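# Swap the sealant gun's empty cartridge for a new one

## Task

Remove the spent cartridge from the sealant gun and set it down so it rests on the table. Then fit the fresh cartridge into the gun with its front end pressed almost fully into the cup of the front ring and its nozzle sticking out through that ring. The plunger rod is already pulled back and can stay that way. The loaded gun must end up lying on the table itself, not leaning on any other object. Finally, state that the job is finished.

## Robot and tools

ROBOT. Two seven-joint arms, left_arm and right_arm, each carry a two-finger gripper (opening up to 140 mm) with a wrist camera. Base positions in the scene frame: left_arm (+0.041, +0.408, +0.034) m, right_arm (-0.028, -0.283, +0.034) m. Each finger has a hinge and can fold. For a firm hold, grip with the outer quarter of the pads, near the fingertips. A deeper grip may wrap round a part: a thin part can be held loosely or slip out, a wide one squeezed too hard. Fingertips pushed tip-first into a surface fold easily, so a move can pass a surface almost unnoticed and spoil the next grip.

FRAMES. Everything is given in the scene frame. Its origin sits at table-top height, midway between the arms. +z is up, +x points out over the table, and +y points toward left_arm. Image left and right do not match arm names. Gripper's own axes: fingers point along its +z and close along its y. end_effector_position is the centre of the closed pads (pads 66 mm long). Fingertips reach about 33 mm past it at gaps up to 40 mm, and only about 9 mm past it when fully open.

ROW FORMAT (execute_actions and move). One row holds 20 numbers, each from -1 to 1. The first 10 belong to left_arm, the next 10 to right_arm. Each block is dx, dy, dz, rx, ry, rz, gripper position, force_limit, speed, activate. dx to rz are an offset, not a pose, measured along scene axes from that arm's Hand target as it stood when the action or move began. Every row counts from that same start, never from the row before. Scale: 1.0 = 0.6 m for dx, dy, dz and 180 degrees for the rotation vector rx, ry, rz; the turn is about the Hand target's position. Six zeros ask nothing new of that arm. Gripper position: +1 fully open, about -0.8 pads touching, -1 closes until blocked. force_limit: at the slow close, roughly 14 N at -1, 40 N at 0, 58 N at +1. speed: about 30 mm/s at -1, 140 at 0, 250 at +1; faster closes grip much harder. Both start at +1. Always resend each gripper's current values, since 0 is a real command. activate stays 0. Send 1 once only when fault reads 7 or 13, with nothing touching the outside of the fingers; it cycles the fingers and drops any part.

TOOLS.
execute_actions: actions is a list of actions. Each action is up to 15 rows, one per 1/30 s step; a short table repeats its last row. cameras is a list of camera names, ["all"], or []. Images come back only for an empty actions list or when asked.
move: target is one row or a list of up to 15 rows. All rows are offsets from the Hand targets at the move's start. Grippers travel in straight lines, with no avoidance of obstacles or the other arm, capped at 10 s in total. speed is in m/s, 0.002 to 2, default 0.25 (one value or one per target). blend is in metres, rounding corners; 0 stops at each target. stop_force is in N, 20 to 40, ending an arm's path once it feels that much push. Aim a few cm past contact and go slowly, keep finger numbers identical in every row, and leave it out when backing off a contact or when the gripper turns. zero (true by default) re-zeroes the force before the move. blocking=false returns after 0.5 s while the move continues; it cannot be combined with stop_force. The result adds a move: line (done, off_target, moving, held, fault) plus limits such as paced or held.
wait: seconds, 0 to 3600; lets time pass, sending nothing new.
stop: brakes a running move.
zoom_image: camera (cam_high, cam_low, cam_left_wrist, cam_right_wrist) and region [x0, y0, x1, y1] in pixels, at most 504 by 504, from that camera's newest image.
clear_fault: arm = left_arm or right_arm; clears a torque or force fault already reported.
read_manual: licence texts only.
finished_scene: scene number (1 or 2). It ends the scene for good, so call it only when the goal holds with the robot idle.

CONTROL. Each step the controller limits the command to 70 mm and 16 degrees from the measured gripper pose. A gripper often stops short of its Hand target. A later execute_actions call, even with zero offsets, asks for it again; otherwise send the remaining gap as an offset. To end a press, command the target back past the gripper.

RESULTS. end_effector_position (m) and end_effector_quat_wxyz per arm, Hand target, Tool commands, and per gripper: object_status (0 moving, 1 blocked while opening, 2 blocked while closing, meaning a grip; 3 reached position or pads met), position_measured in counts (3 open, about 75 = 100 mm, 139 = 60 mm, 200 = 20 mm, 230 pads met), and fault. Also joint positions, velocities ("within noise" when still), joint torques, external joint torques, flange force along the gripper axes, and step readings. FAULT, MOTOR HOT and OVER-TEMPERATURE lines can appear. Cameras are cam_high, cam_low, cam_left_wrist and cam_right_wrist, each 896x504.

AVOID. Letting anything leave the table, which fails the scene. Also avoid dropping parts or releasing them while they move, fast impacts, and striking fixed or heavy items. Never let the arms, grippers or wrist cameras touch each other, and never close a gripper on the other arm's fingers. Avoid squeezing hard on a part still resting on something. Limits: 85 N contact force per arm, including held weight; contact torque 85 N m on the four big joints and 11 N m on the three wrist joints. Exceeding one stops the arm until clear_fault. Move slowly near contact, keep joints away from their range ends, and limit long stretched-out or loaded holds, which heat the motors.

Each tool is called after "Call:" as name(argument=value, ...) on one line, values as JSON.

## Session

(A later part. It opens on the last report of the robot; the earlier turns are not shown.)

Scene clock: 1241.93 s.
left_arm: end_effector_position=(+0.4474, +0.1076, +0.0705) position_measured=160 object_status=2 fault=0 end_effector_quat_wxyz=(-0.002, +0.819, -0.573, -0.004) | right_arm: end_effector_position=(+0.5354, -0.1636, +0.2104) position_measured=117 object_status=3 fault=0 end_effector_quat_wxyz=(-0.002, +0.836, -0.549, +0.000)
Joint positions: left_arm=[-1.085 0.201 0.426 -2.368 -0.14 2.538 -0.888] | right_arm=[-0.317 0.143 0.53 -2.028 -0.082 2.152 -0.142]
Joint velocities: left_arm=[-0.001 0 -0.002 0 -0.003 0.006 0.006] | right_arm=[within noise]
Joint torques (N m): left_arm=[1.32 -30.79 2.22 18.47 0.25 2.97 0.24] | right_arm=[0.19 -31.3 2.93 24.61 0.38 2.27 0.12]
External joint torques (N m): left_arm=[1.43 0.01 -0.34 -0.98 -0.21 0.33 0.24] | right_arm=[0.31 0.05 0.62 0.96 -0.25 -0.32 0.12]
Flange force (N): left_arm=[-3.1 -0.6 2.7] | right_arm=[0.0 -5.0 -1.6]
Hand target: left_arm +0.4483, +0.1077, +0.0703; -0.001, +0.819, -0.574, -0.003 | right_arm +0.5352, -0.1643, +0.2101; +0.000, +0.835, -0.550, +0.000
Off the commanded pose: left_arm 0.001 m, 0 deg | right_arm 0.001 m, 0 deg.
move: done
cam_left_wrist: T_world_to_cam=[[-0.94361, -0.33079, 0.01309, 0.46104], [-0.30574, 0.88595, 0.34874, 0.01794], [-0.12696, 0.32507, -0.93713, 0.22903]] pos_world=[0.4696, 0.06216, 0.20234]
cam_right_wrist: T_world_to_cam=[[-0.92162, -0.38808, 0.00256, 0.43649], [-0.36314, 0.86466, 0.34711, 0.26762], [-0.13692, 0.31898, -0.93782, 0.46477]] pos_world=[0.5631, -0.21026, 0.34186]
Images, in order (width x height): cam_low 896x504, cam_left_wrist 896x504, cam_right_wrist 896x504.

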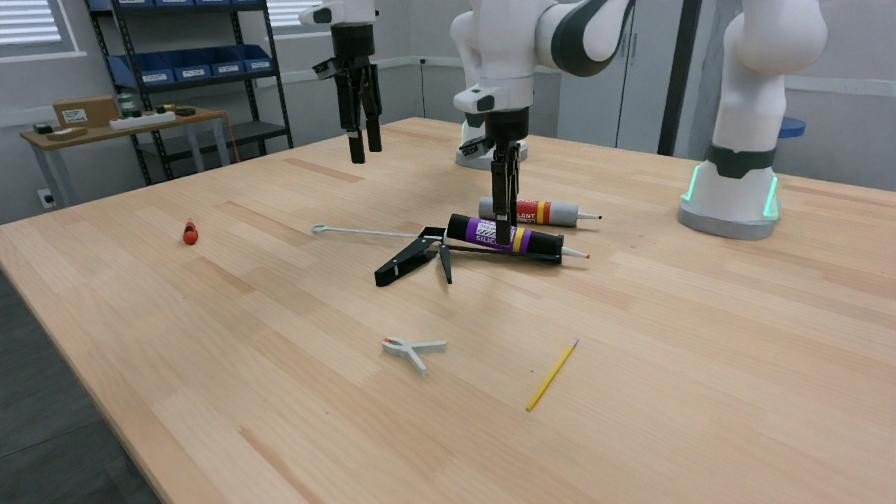

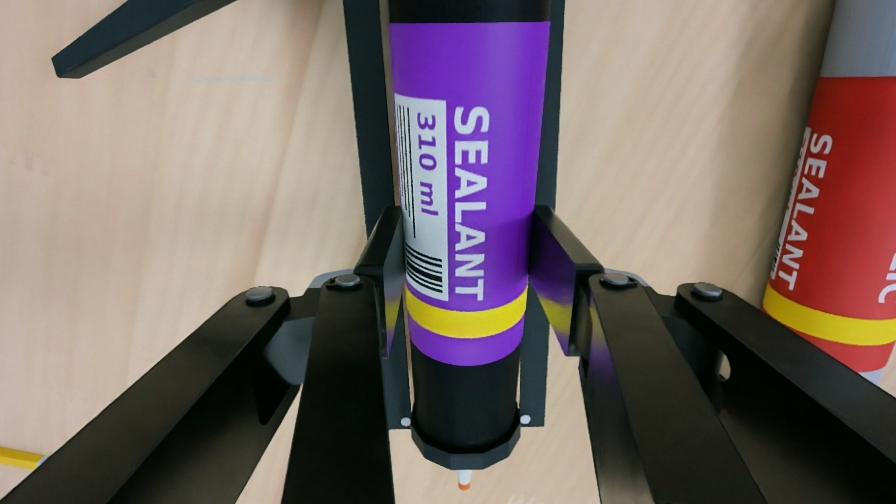

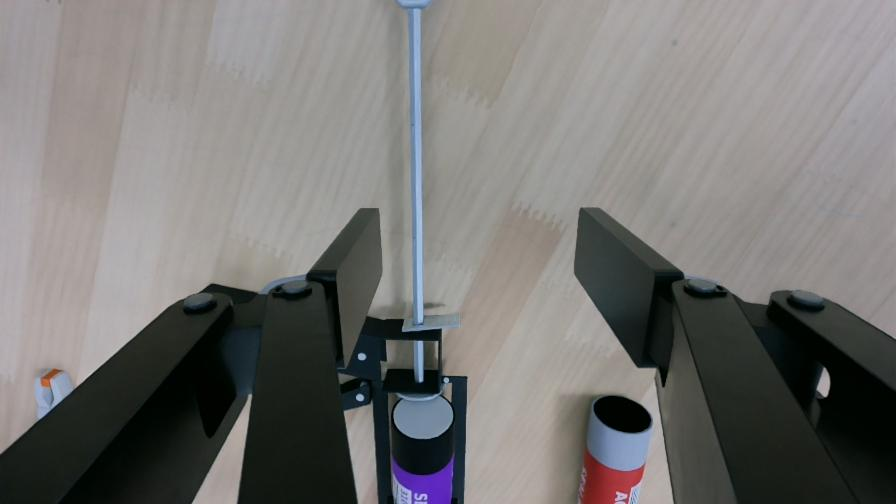

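Call:
move(target=[[0.0028, 0.0012, -0.002, 0, 0, 0.0056, -1, 0, -1, 0, 0, 0, 0, 0, 0, 0, 0.1, 0, 0, 0], [0.0028, 0.0012, -0.0142, 0, 0, 0.0056, -1, 0, -1, 0, 0, 0, 0, 0, 0, 0, 0.1, 0, 0, 0]], speed=0.03, cameras=["cam_left_wrist", "cam_right_wrist", "cam_low"])

Call:
zoom_image(camera="cam_right_wrist", region=[350, 340, 490, 480])

Call:
zoom_image(camera="cam_low", region=[420, 180, 600, 280])

Scene clock: 1256.20 s.
left_arm: end_effector_position=(+0.4495, +0.1060, +0.0632) position_measured=160 object_status=2 fault=0 end_effector_quat_wxyz=(-0.001, +0.824, -0.567, -0.002) | right_arm: end_effector_position=(+0.5354, -0.1636, +0.2104) position_measured=117 object_status=3 fault=0 end_effector_quat_wxyz=(-0.002, +0.836, -0.549, +0.000)
Joint positions: left_arm=[-1.082 0.223 0.422 -2.365 -0.161 2.559 -0.888] | right_arm=[-0.317 0.143 0.53 -2.028 -0.082 2.152 -0.142]
Joint torques (N m): left_arm=[1.86 -29.9 3.16 17.41 0.52 2.55 0.34] | right_arm=[0.24 -31.29 2.97 24.63 0.38 2.27 0.13]
External joint torques (N m): left_arm=[1.83 1.22 0.21 -1.62 0.08 -0.08 0.34] | right_arm=[0.08 0.12 0.39 0.96 -0.25 -0.32 0.13]
Flange force (N): left_arm=[-2.9 -2.1 4.2] | right_arm=[0.4 -5.1 -1.5]
Hand target: left_arm +0.4500, +0.1084, +0.0617; -0.001, +0.824, -0.567, -0.003 | right_arm +0.5352, -0.1643, +0.2101; +0.000, +0.835, -0.550, +0.000
Off the commanded pose: left_arm 0.003 m, 0 deg | right_arm 0.001 m, 0 deg.
move: done
cam_left_wrist: T_world_to_cam=[[-0.93851, -0.34505, 0.01145, 0.46192], [-0.32031, 0.88262, 0.34408, 0.0297], [-0.12883, 0.31926, -0.93887, 0.22455]] pos_world=[0.47196, 0.06148, 0.19531]
cam_right_wrist: T_world_to_cam=[[-0.92162, -0.38808, 0.00256, 0.43649], [-0.36314, 0.86466, 0.34711, 0.26762], [-0.13692, 0.31898, -0.93782, 0.46477]] pos_world=[0.5631, -0.21026, 0.34186]
Images, in order (width x height): cam_low 896x504, cam_left_wrist 896x504, cam_right_wrist 896x504.

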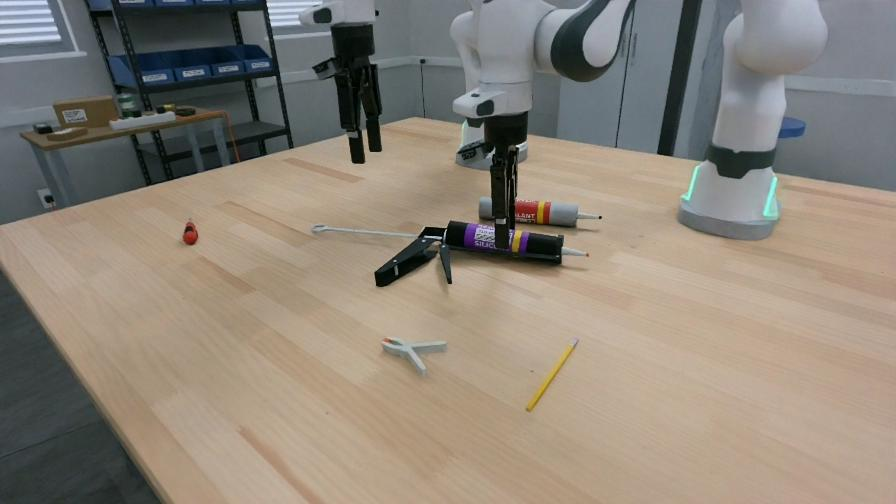

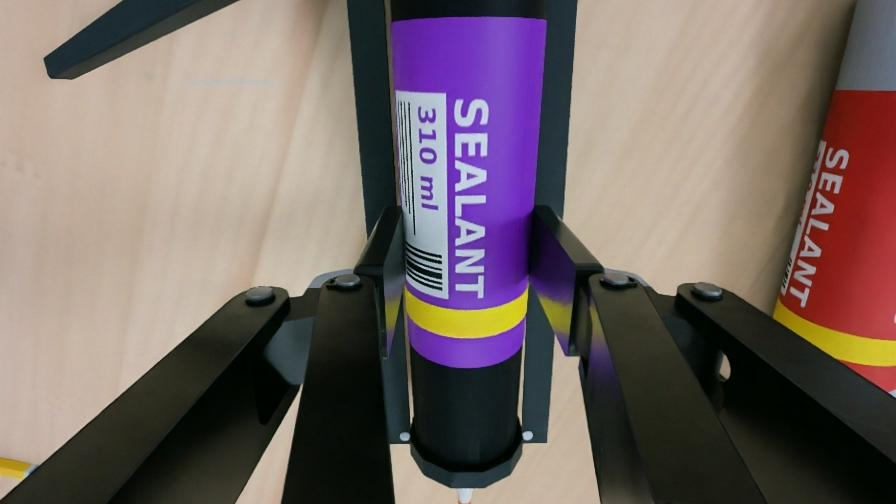

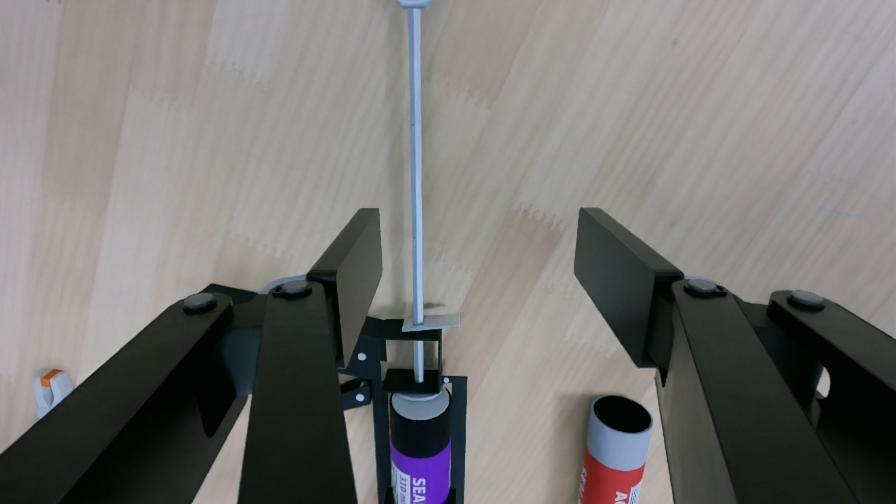

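Scaled by 3.600 from the camera's image (finer frame: 1280x720).

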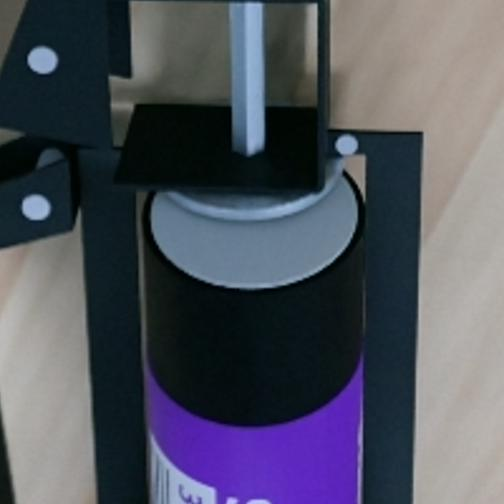

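Scaled by 2.800 from the camera's image (finer frame: 1280x720).

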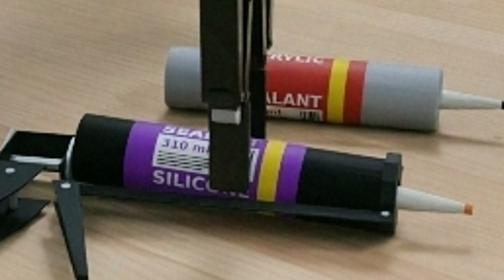

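Call:
move(target=[[0, -0.003, -0.0055, 0, 0, 0, -1, 0, -1, 0, 0, 0, 0, 0, 0, 0, 0.1, 0, 0, 0], [-0.0028, 0.0037, -0.0055, 0, 0, 0, -1, 0, -1, 0, 0, 0, 0, 0, 0, 0, 0.1, 0, 0, 0]], speed=0.03, cameras=["cam_left_wrist", "cam_right_wrist", "cam_low", "cam_high"])

Call:
zoom_image(camera="cam_right_wrist", region=[350, 340, 490, 480])

Call:
zoom_image(camera="cam_low", region=[420, 180, 600, 280])

Call:
zoom_image(camera="cam_high", region=[450, 220, 620, 310])

Scene clock: 1266.83 s.
left_arm: end_effector_position=(+0.4488, +0.1069, +0.0598) position_measured=160 object_status=2 fault=0 end_effector_quat_wxyz=(-0.001, +0.824, -0.567, -0.001) | right_arm: end_effector_position=(+0.5354, -0.1636, +0.2104) position_measured=117 object_status=3 fault=0 end_effector_quat_wxyz=(-0.002, +0.836, -0.549, +0.000)
Joint positions: left_arm=[-1.079 0.227 0.418 -2.372 -0.168 2.572 -0.883] | right_arm=[-0.317 0.143 0.53 -2.028 -0.082 2.152 -0.142]
Joint torques (N m): left_arm=[1.79 -31.01 3.56 15.9 0.72 2.25 0.25] | right_arm=[0.21 -31.32 2.97 24.65 0.38 2.27 0.14]
External joint torques (N m): left_arm=[1.81 0.05 0.64 -2.91 0.28 -0.37 0.25] | right_arm=[0.21 0.12 0.54 0.99 -0.25 -0.32 0.14]
Flange force (N): left_arm=[-9.3 2.0 -0.3] | right_arm=[0.1 -5.3 -1.6]
Hand target: left_arm +0.4483, +0.1106, +0.0584; -0.001, +0.824, -0.567, -0.003 | right_arm +0.5352, -0.1643, +0.2101; +0.000, +0.835, -0.550, +0.000
Off the commanded pose: left_arm 0.004 m, 0 deg | right_arm 0.001 m, 0 deg.
move: off_target (left_arm)
cam_left_wrist: T_world_to_cam=[[-0.93808, -0.34625, 0.01094, 0.46158], [-0.3219, 0.8829, 0.34186, 0.0307], [-0.12803, 0.31717, -0.93969, 0.22087]] pos_world=[0.47116, 0.06267, 0.192]
cam_right_wrist: T_world_to_cam=[[-0.92162, -0.38808, 0.00256, 0.43649], [-0.36314, 0.86466, 0.34711, 0.26762], [-0.13692, 0.31898, -0.93782, 0.46477]] pos_world=[0.5631, -0.21026, 0.34186]

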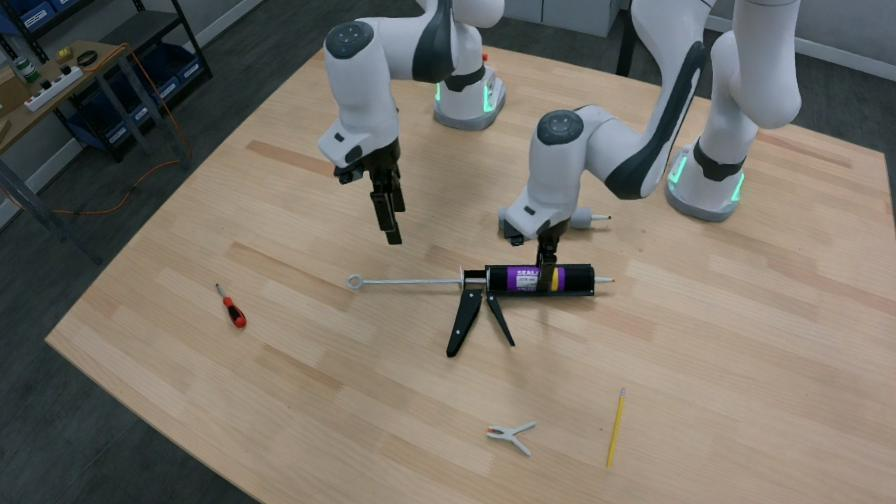

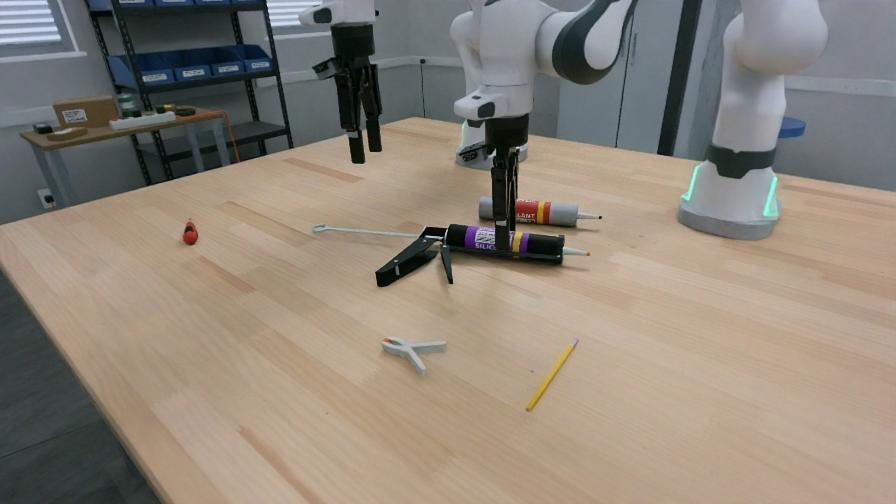

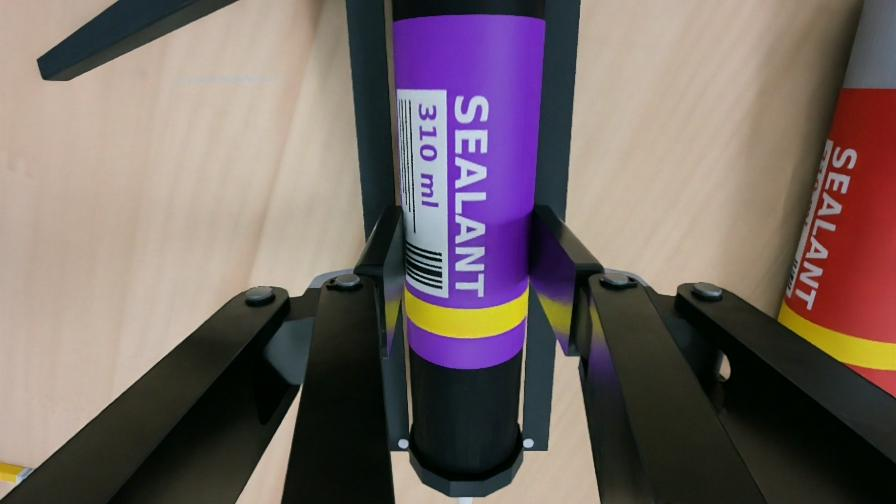

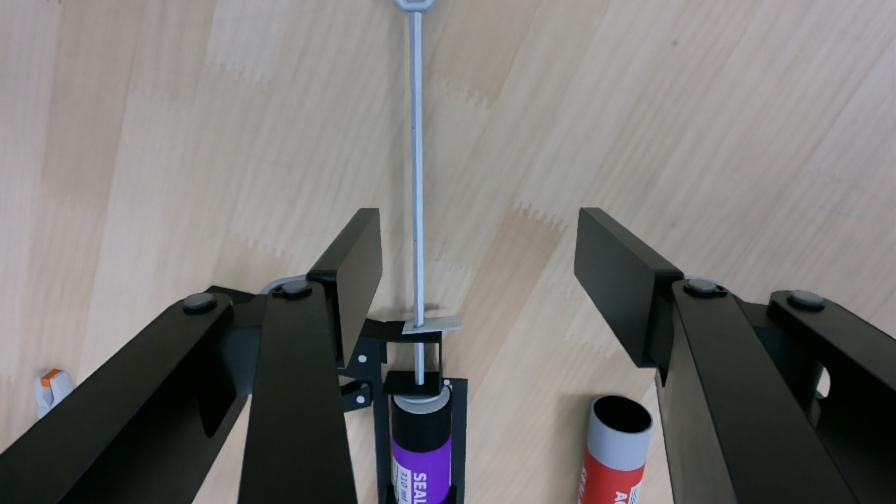

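Scaled by 3.600 from the camera's image (finer frame: 1280x720).

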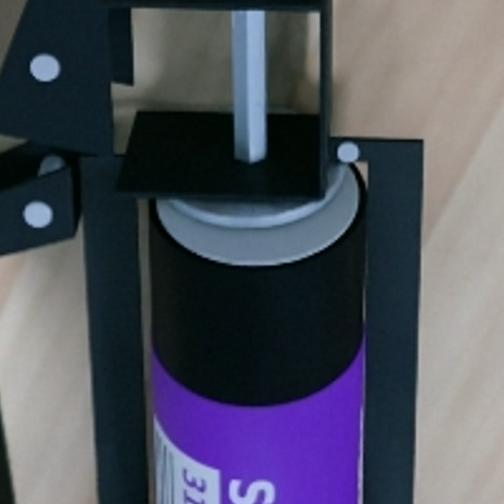

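Scaled by 2.800 from the camera's image (finer frame: 1280x720).

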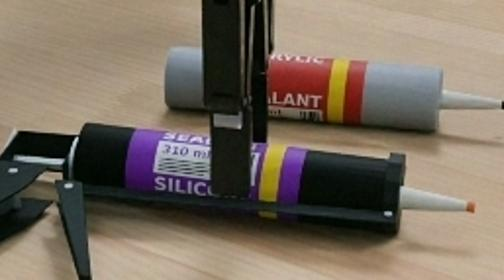

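Scaled by 2.965 from the camera's image (finer frame: 1280x720).

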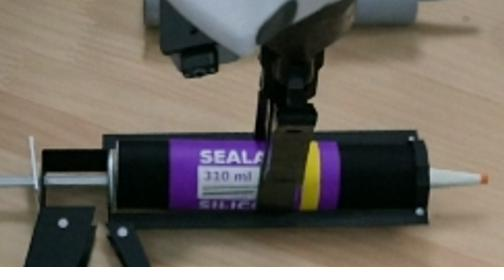

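Call:
move(target=[0, 0, 0, 0, 0, 0, -1, 0, -1, 0, 0.0513, 0.0228, -0.19, 0, 0, 0, 0.4, 0, 0, 0], speed=0.25, cameras=["cam_right_wrist"])

Scene clock: 1314.97 s.
left_arm: end_effector_position=(+0.4488, +0.1069, +0.0597) position_measured=160 object_status=2 fault=0 end_effector_quat_wxyz=(-0.001, +0.824, -0.567, -0.001) | right_arm: end_effector_position=(+0.5641, -0.1506, +0.0951) position_measured=78 object_status=3 fault=0 end_effector_quat_wxyz=(+0.001, +0.836, -0.548, -0.003)
Joint positions: left_arm=[-1.079 0.227 0.418 -2.372 -0.168 2.572 -0.883] | right_arm=[-0.224 0.416 0.454 -1.986 -0.246 2.344 -0.028]
Joint velocities: left_arm=[within noise] | right_arm=[-0.001 0 0 -0.001 0.001 0 0.006]
Joint torques (N m): left_arm=[1.8 -30.99 3.55 16.15 0.75 2.28 0.3] | right_arm=[0.54 -39.27 6.09 22.09 0.55 2.69 0.09]
External joint torques (N m): left_arm=[1.69 0.27 0.48 -2.83 0.32 -0.38 0.3] | right_arm=[0.47 -0.27 -0.13 0.71 0.01 0.11 0.09]
Flange force (N): left_arm=[-8.5 1.7 0.3] | right_arm=[-0.2 -2.6 -0.1]
Hand target: left_arm +0.4483, +0.1106, +0.0584; -0.001, +0.824, -0.567, -0.003 | right_arm +0.5660, -0.1506, +0.0961; +0.000, +0.835, -0.550, +0.000
Off the commanded pose: left_arm 0.004 m, 0 deg | right_arm 0.002 m, 0 deg.
move: done
cam_right_wrist: T_world_to_cam=[[-0.92074, -0.39006, 0.00979, 0.46685], [-0.36256, 0.86455, 0.34799, 0.30647], [-0.14421, 0.31686, -0.93744, 0.36012]] pos_world=[0.59289, -0.19697, 0.22637]

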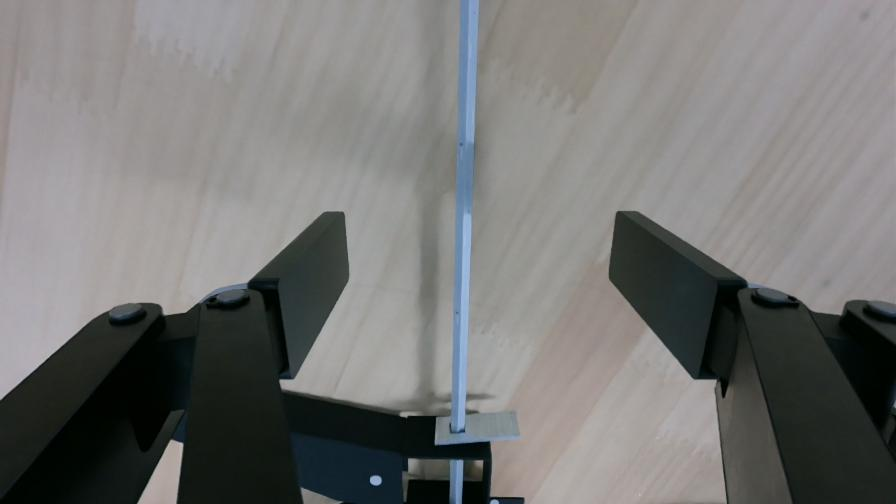

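Call:
move(target=[[0, 0, 0, 0, 0, 0, -1, 0, -1, 0, 0.003, 0.0013, -0.0718, 0, 0, 0, 0.4, 0, 0, 0], [0, 0, 0, 0, 0, 0, -1, 0, -1, 0, 0.003, 0.0013, -0.0718, 0, 0, 0, -1, 0, -1, 0]], speed=0.12, cameras=["cam_right_wrist", "cam_high"])

Scene clock: 1328.50 s.
left_arm: end_effector_position=(+0.4486, +0.1076, +0.0594) position_measured=160 object_status=2 fault=0 end_effector_quat_wxyz=(-0.001, +0.824, -0.566, -0.001) | right_arm: end_effector_position=(+0.5668, -0.1493, +0.0523) position_measured=221 object_status=2 fault=0 end_effector_quat_wxyz=(+0.000, +0.833, -0.554, -0.001)
Joint positions: left_arm=[-1.079 0.227 0.419 -2.373 -0.168 2.572 -0.882] | right_arm=[-0.186 0.498 0.409 -1.984 -0.29 2.424 0.014]
Joint velocities: left_arm=[within noise] | right_arm=[-0.001 0 0.002 0 0 0 0.005]
Joint torques (N m): left_arm=[1.53 -30.98 3.51 16.72 0.77 2.39 0.28] | right_arm=[-0.24 -41.54 6.82 20.57 -0.2 2.31 -0.54]
External joint torques (N m): left_arm=[1.62 0.17 0.64 -2.18 0.33 -0.25 0.28] | right_arm=[-0.17 -0.82 0.21 0.32 -0.69 -0.26 -0.54]
Flange force (N): left_arm=[-7.0 0.8 0.1] | right_arm=[1.0 0.4 -1.9]
Hand target: left_arm +0.4483, +0.1106, +0.0584; -0.001, +0.824, -0.567, -0.003 | right_arm +0.5678, -0.1498, +0.0530; +0.000, +0.835, -0.550, +0.000
Off the commanded pose: left_arm 0.003 m, 0 deg | right_arm 0.001 m, 1 deg.
move: done
cam_right_wrist: T_world_to_cam=[[-0.926, -0.37746, 0.00728, 0.4752], [-0.35169, 0.86947, 0.34688, 0.31593], [-0.13726, 0.31865, -0.93788, 0.31637]] pos_world=[0.59457, -0.19614, 0.18367]
Images, in order (width x height): cam_high 896x504, cam_right_wrist 896x504.

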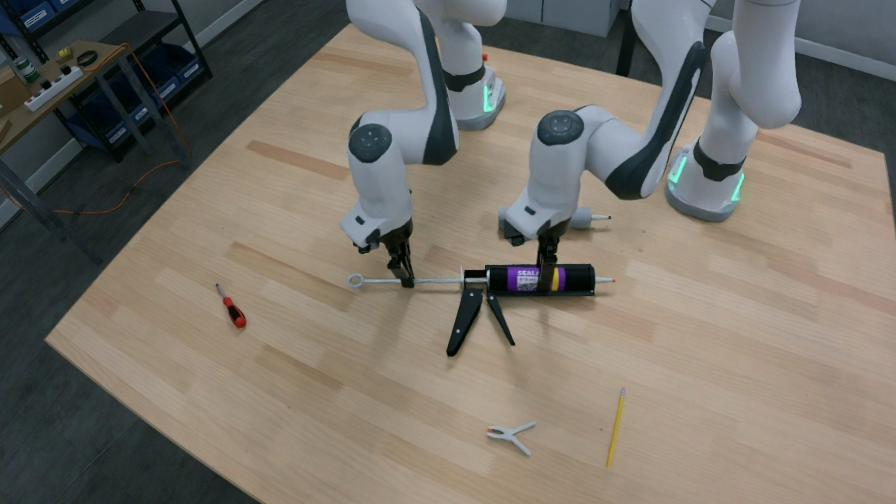

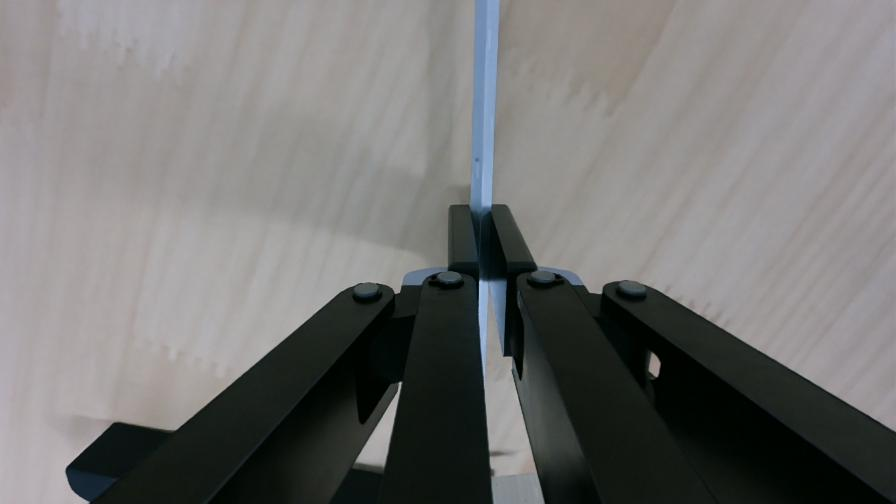

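Call:
move(target=[-0.0038, 0.0093, 0, 0, 0, 0, -1, 0, -1, 0, 0, 0, 0, 0, 0, 0, -1, 0, -1, 0], speed=0.03, cameras=["cam_left_wrist", "cam_low", "cam_high"])

Call:
zoom_image(camera="cam_low", region=[420, 180, 600, 280])

Call:
zoom_image(camera="cam_high", region=[450, 220, 620, 310])

Scene clock: 1338.10 s.
left_arm: end_effector_position=(+0.4471, +0.1098, +0.0610) position_measured=160 object_status=2 fault=0 end_effector_quat_wxyz=(+0.001, +0.825, -0.565, +0.002) | right_arm: end_effector_position=(+0.5664, -0.1475, +0.0523) position_measured=221 object_status=2 fault=0 end_effector_quat_wxyz=(+0.000, +0.833, -0.553, -0.002)
Joint positions: left_arm=[-1.079 0.213 0.421 -2.388 -0.167 2.581 -0.882] | right_arm=[-0.186 0.498 0.411 -1.984 -0.29 2.424 0.016]
Joint velocities: left_arm=[0 0 -0.001 -0.001 0 0.003 0] | right_arm=[within noise]
Joint torques (N m): left_arm=[2.38 -29.8 4.48 14.9 1.37 1.85 0.41] | right_arm=[-1.06 -41.62 6.26 21.01 -0.32 2.27 -0.46]
External joint torques (N m): left_arm=[2.45 0.98 1.75 -4.03 0.94 -0.81 0.41] | right_arm=[-1.02 -0.62 -0.46 0.61 -0.81 -0.32 -0.46]
Flange force (N): left_arm=[-11.9 1.6 -0.8] | right_arm=[2.4 -0.8 -1.4]
Hand target: left_arm +0.4461, +0.1162, +0.0584; -0.001, +0.824, -0.567, -0.003 | right_arm +0.5678, -0.1498, +0.0530; +0.000, +0.835, -0.550, +0.000
Off the commanded pose: left_arm 0.007 m, 1 deg | right_arm 0.003 m, 1 deg.
move: off_target (left_arm)
cam_left_wrist: T_world_to_cam=[[-0.93718, -0.34868, 0.01076, 0.46083], [-0.32501, 0.88393, 0.3362, 0.02878], [-0.12673, 0.31158, -0.94173, 0.22109]] pos_world=[0.46925, 0.06635, 0.19357]
Images, in order (width x height): cam_high 896x504, cam_low 896x504, cam_left_wrist 896x504.

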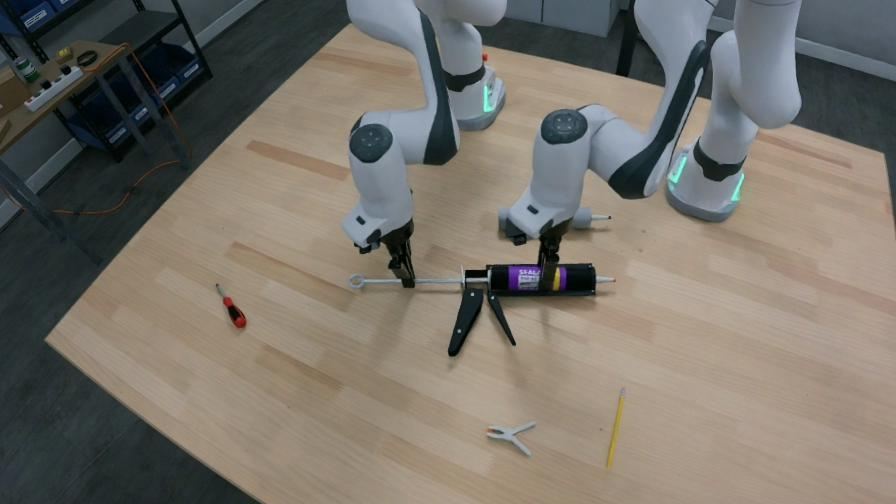

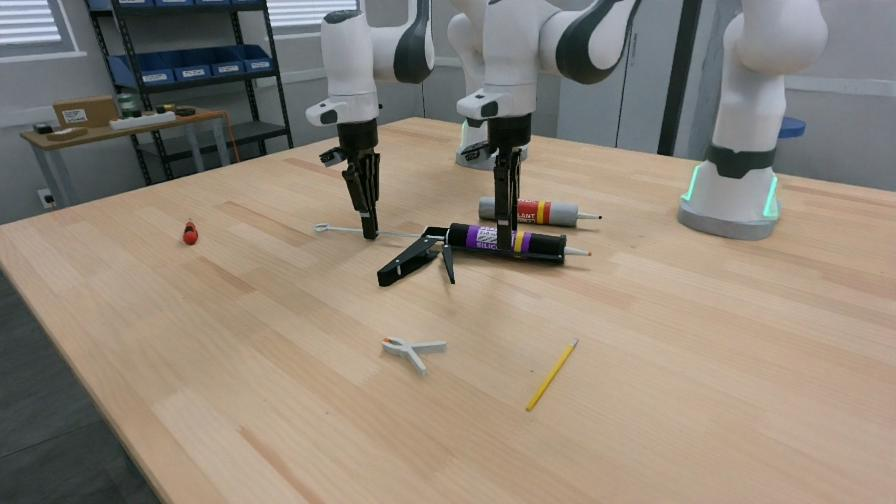

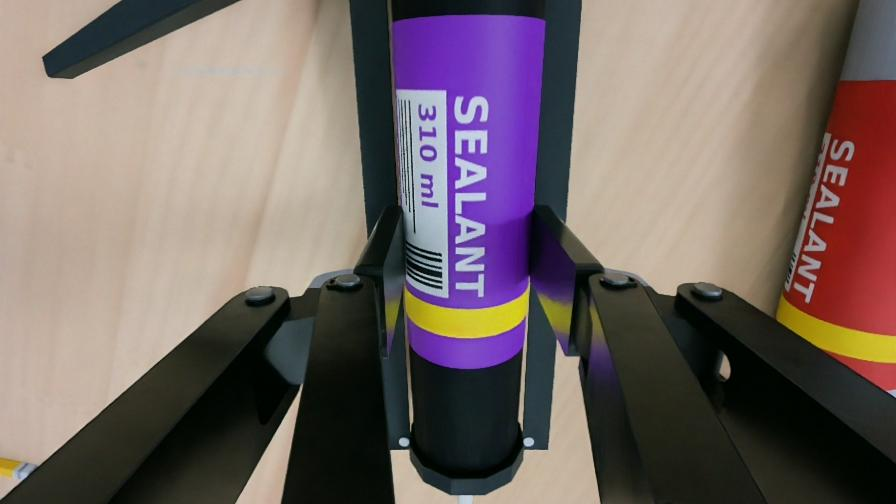

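Scaled by 2.800 from the camera's image (finer frame: 1280x720).

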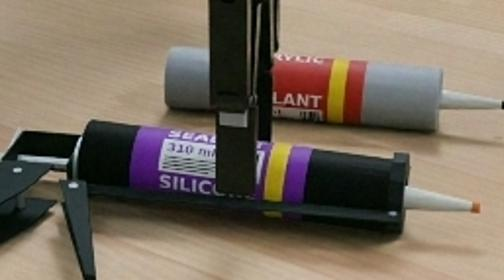

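Scaled by 2.965 from the camera's image (finer frame: 1280x720).

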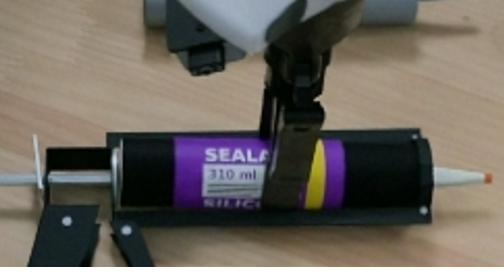

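Call:
zoom_image(camera="cam_left_wrist", region=[380, 380, 550, 504])

Scaled by 2.965 from the camera's image (finer frame: 1280x720).

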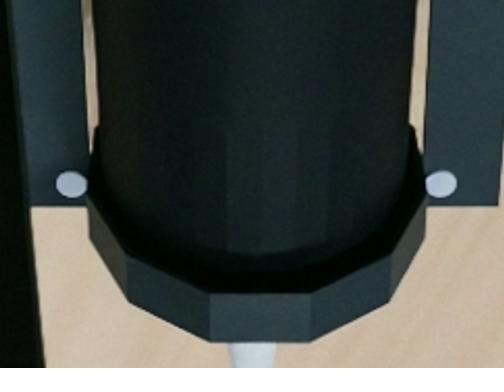

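Call:
move(target=[-0.0038, 0.0093, 0.001, 0, 0, 0, -1, 0, -1, 0, 0.0032, -0.0077, 0, 0, 0, 0, -1, 0, -1, 0], speed=0.03, cameras=["cam_left_wrist", "cam_low"])

Call:
zoom_image(camera="cam_left_wrist", region=[380, 380, 550, 504])

Scene clock: 1402.50 s.
left_arm: end_effector_position=(+0.4463, +0.1116, +0.0638) position_measured=160 object_status=2 fault=0 end_effector_quat_wxyz=(+0.002, +0.824, -0.566, +0.006) | right_arm: end_effector_position=(+0.5667, -0.1467, +0.0523) position_measured=221 object_status=2 fault=0 end_effector_quat_wxyz=(-0.001, +0.833, -0.553, -0.003)
Joint positions: left_arm=[-1.079 0.197 0.424 -2.403 -0.161 2.59 -0.881] | right_arm=[-0.19 0.5 0.416 -1.983 -0.29 2.424 0.016]
Joint velocities: left_arm=[within noise] | right_arm=[-0.002 0.002 0.005 0 0 0 0.001]
Joint torques (N m): left_arm=[3.67 -27.96 5.37 13.66 1.82 1.13 0.41] | right_arm=[-3.24 -41.43 4.93 21.95 -0.69 2.3 -0.78]
External joint torques (N m): left_arm=[3.69 2.23 2.8 -5.26 1.38 -1.55 0.41] | right_arm=[-3.29 -0.57 -1.94 1.67 -1.18 -0.28 -0.78]
Flange force (N): left_arm=[-13.8 0.1 -0.7] | right_arm=[6.9 -3.1 -1.2]
Hand target: left_arm +0.4438, +0.1218, +0.0590; -0.001, +0.824, -0.567, -0.003 | right_arm +0.5697, -0.1544, +0.0530; +0.000, +0.835, -0.550, +0.000
Off the commanded pose: left_arm 0.012 m, 1 deg | right_arm 0.008 m, 1 deg.
move: off_target (left_arm, right_arm)
cam_left_wrist: T_world_to_cam=[[-0.93758, -0.3477, 0.00749, 0.46101], [-0.32611, 0.88645, 0.32842, 0.0267], [-0.12083, 0.30547, -0.9445, 0.22122]] pos_world=[0.46767, 0.06905, 0.19673]
Images, in order (width x height): cam_low 896x504, cam_left_wrist 896x504.

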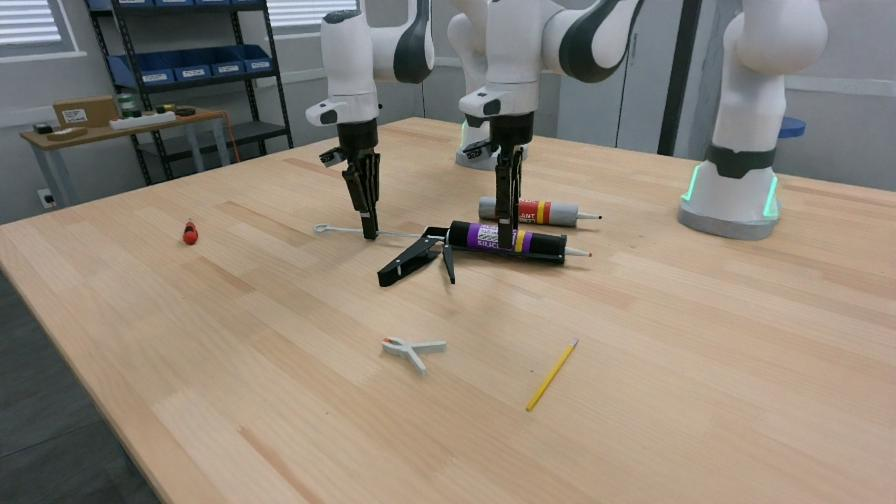

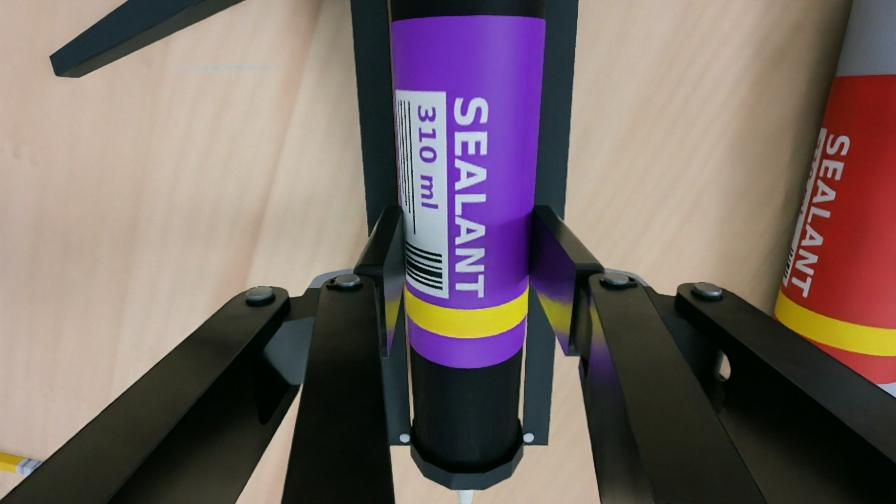

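Scaled by 2.965 from the camera's image (finer frame: 1280x720).

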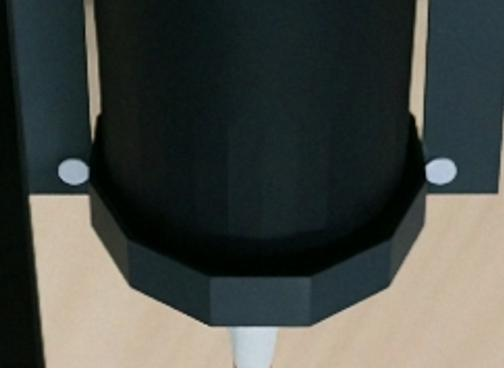

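Call:
move(target=[[0.0042, -0.018, 0.0017, 0, 0, 0, -1, 0, -1, 0, -0.005, 0.0128, 0, 0, 0, 0, -1, 0, -1, 0], [0.0042, -0.018, 0.0017, 0, 0, 0, 0.1, 0, -1, 0, -0.005, 0.0128, 0, 0, 0, 0, 0.3, 0, -1, 0]], speed=0.03, cameras=["cam_left_wrist", "cam_low"])

Call:
zoom_image(camera="cam_left_wrist", region=[380, 380, 550, 504])

Call:
zoom_image(camera="cam_low", region=[430, 180, 600, 280])

Scene clock: 1422.43 s.
left_arm: end_effector_position=(+0.4464, +0.1102, +0.0603) position_measured=117 object_status=3 fault=0 end_effector_quat_wxyz=(-0.001, +0.823, -0.568, -0.002) | right_arm: end_effector_position=(+0.5668, -0.1469, +0.0525) position_measured=91 object_status=0 fault=0 end_effector_quat_wxyz=(-0.001, +0.833, -0.553, -0.001)
Joint positions: left_arm=[-1.079 0.217 0.42 -2.383 -0.161 2.573 -0.882] | right_arm=[-0.189 0.5 0.416 -1.983 -0.294 2.424 0.02]
Joint torques (N m): left_arm=[0.56 -30.65 2.76 18.41 0.55 2.57 -0.04] | right_arm=[0.11 -41.68 7.09 19.97 0.22 2.45 -0.28]
External joint torques (N m): left_arm=[0.52 0.21 -0.11 -0.49 0.12 -0.08 -0.04] | right_arm=[0.08 -0.91 0.26 -0.27 -0.27 -0.12 -0.28]
Flange force (N): left_arm=[-1.1 0.0 0.5] | right_arm=[-0.2 3.1 -2.0]
Hand target: left_arm +0.4463, +0.1110, +0.0601; -0.001, +0.824, -0.567, -0.003 | right_arm +0.5667, -0.1468, +0.0530; +0.000, +0.835, -0.550, +0.000
Off the commanded pose: left_arm 0.001 m, 0 deg | right_arm 0.000 m, 1 deg.
move: done
cam_left_wrist: T_world_to_cam=[[-0.93908, -0.3435, 0.01184, 0.46053], [-0.3188, 0.8834, 0.34346, 0.0252], [-0.12844, 0.31877, -0.93909, 0.22002]] pos_world=[0.46877, 0.06579, 0.19251]
Images, in order (width x height): cam_low 896x504, cam_left_wrist 896x504.

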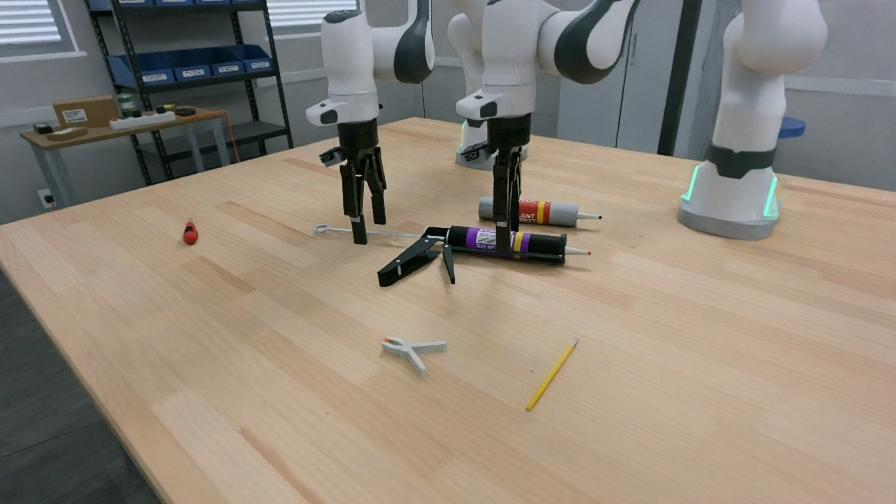

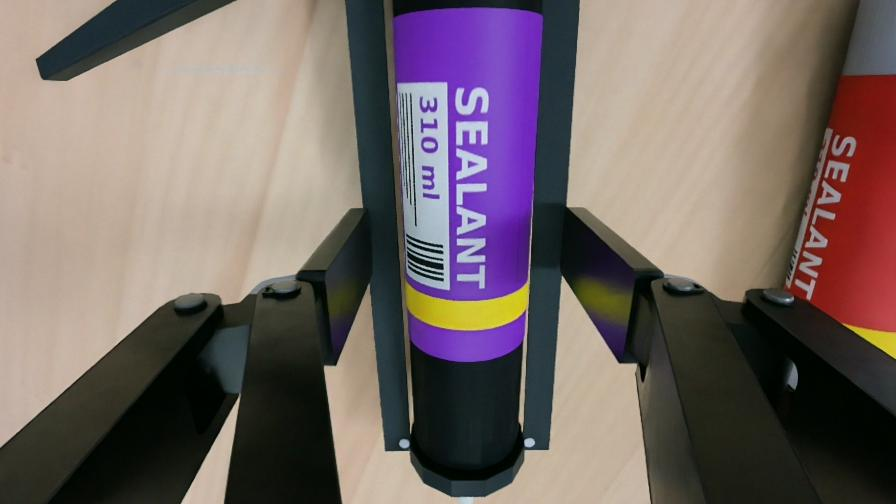

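Scaled by 2.965 from the camera's image (finer frame: 1280x720).

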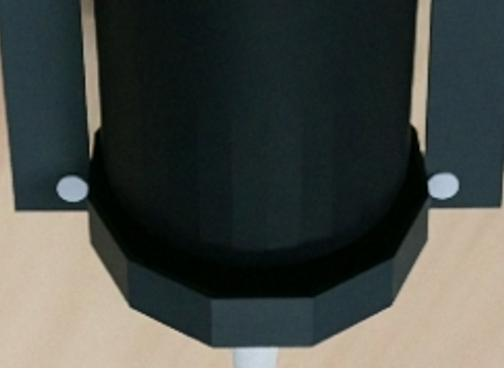

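Scaled by 2.965 from the camera's image (finer frame: 1280x720).

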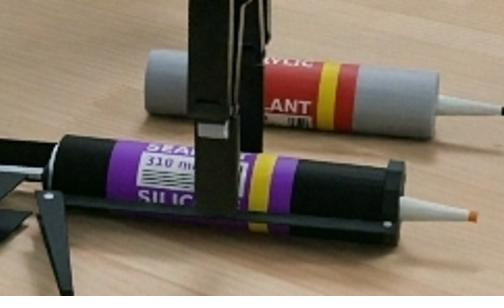

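Call:
move(target=[[0, 0, 0, 0, 0, 0, -1, 0, -1, 0, 0, 0, 0, 0, 0, 0, 0.3, 0, -1, 0], [0, 0, 0.0043, 0, 0, 0, -1, 0, -1, 0, 0, 0, 0, 0, 0, 0, 0.3, 0, -1, 0]], speed=0.03, cameras=["cam_left_wrist", "cam_low"])

Call:
zoom_image(camera="cam_left_wrist", region=[380, 380, 550, 504])

Call:
zoom_image(camera="cam_low", region=[430, 180, 600, 280])

Scene clock: 1457.20 s.
left_arm: end_effector_position=(+0.4465, +0.1106, +0.0613) position_measured=161 object_status=2 fault=0 end_effector_quat_wxyz=(-0.001, +0.823, -0.568, -0.002) | right_arm: end_effector_position=(+0.5668, -0.1469, +0.0525) position_measured=91 object_status=3 fault=0 end_effector_quat_wxyz=(-0.001, +0.833, -0.553, -0.001)
Joint positions: left_arm=[-1.079 0.215 0.422 -2.382 -0.16 2.569 -0.883] | right_arm=[-0.189 0.5 0.416 -1.983 -0.294 2.424 0.02]
Joint velocities: left_arm=[-0.003 -0.001 0.002 0 0.002 -0.003 0] | right_arm=[within noise]
Joint torques (N m): left_arm=[0.29 -32.17 3.22 18.36 0.91 2.28 -0.08] | right_arm=[0.11 -41.7 7.03 19.99 0.24 2.45 -0.29]
External joint torques (N m): left_arm=[0.22 -1.41 0.34 -0.57 0.49 -0.36 -0.08] | right_arm=[-0.02 -0.78 0.08 -0.35 -0.25 -0.14 -0.29]
Flange force (N): left_arm=[-4.9 3.0 -5.6] | right_arm=[0.0 3.1 -1.7]
Hand target: left_arm +0.4463, +0.1110, +0.0626; -0.001, +0.824, -0.567, -0.003 | right_arm +0.5667, -0.1468, +0.0530; +0.000, +0.835, -0.550, +0.000
Off the commanded pose: left_arm 0.001 m, 0 deg | right_arm 0.000 m, 1 deg.
move: done
cam_left_wrist: T_world_to_cam=[[-0.9389, -0.34398, 0.01253, 0.46071], [-0.3189, 0.88301, 0.34439, 0.02462], [-0.12953, 0.31935, -0.93874, 0.22122]] pos_world=[0.46906, 0.06609, 0.19342]
Images, in order (width x height): cam_low 896x504, cam_left_wrist 896x504.

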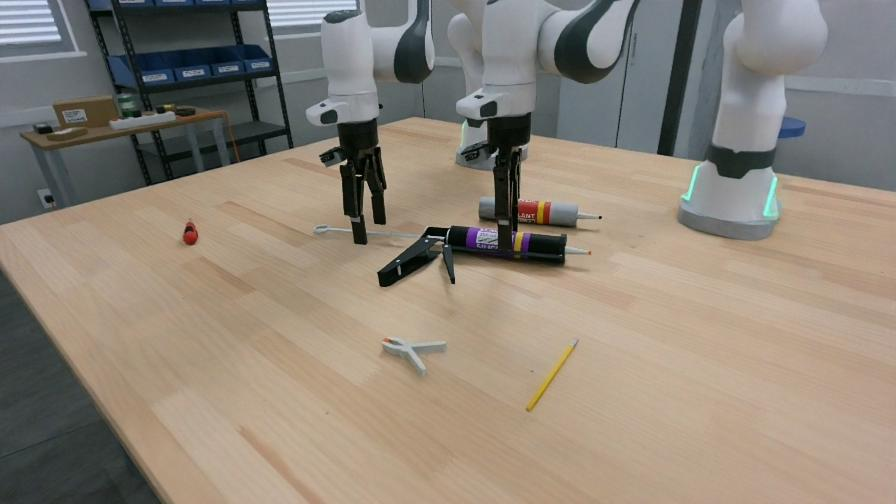

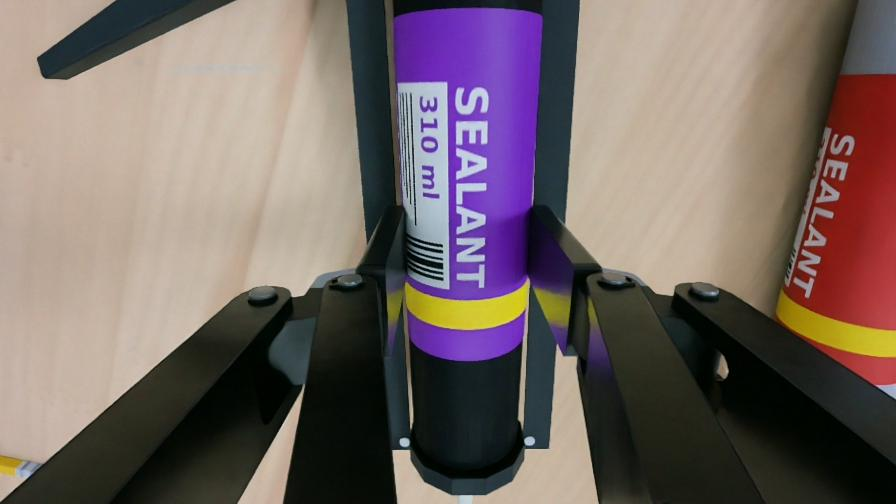

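Scaled by 2.965 from the camera's image (finer frame: 1280x720).

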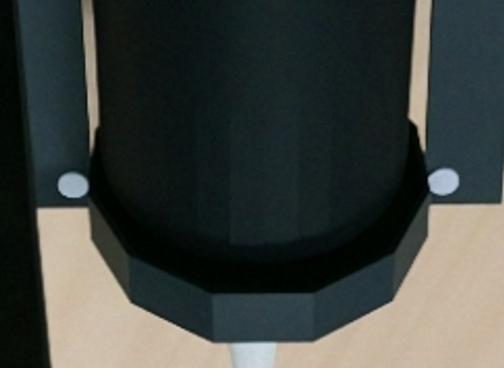

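Scaled by 2.965 from the camera's image (finer frame: 1280x720).

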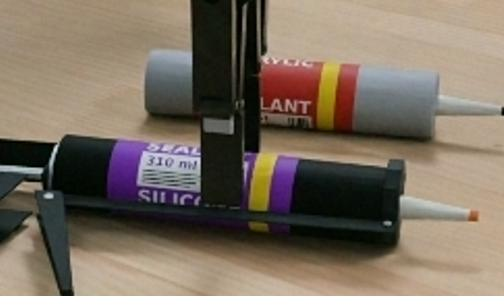

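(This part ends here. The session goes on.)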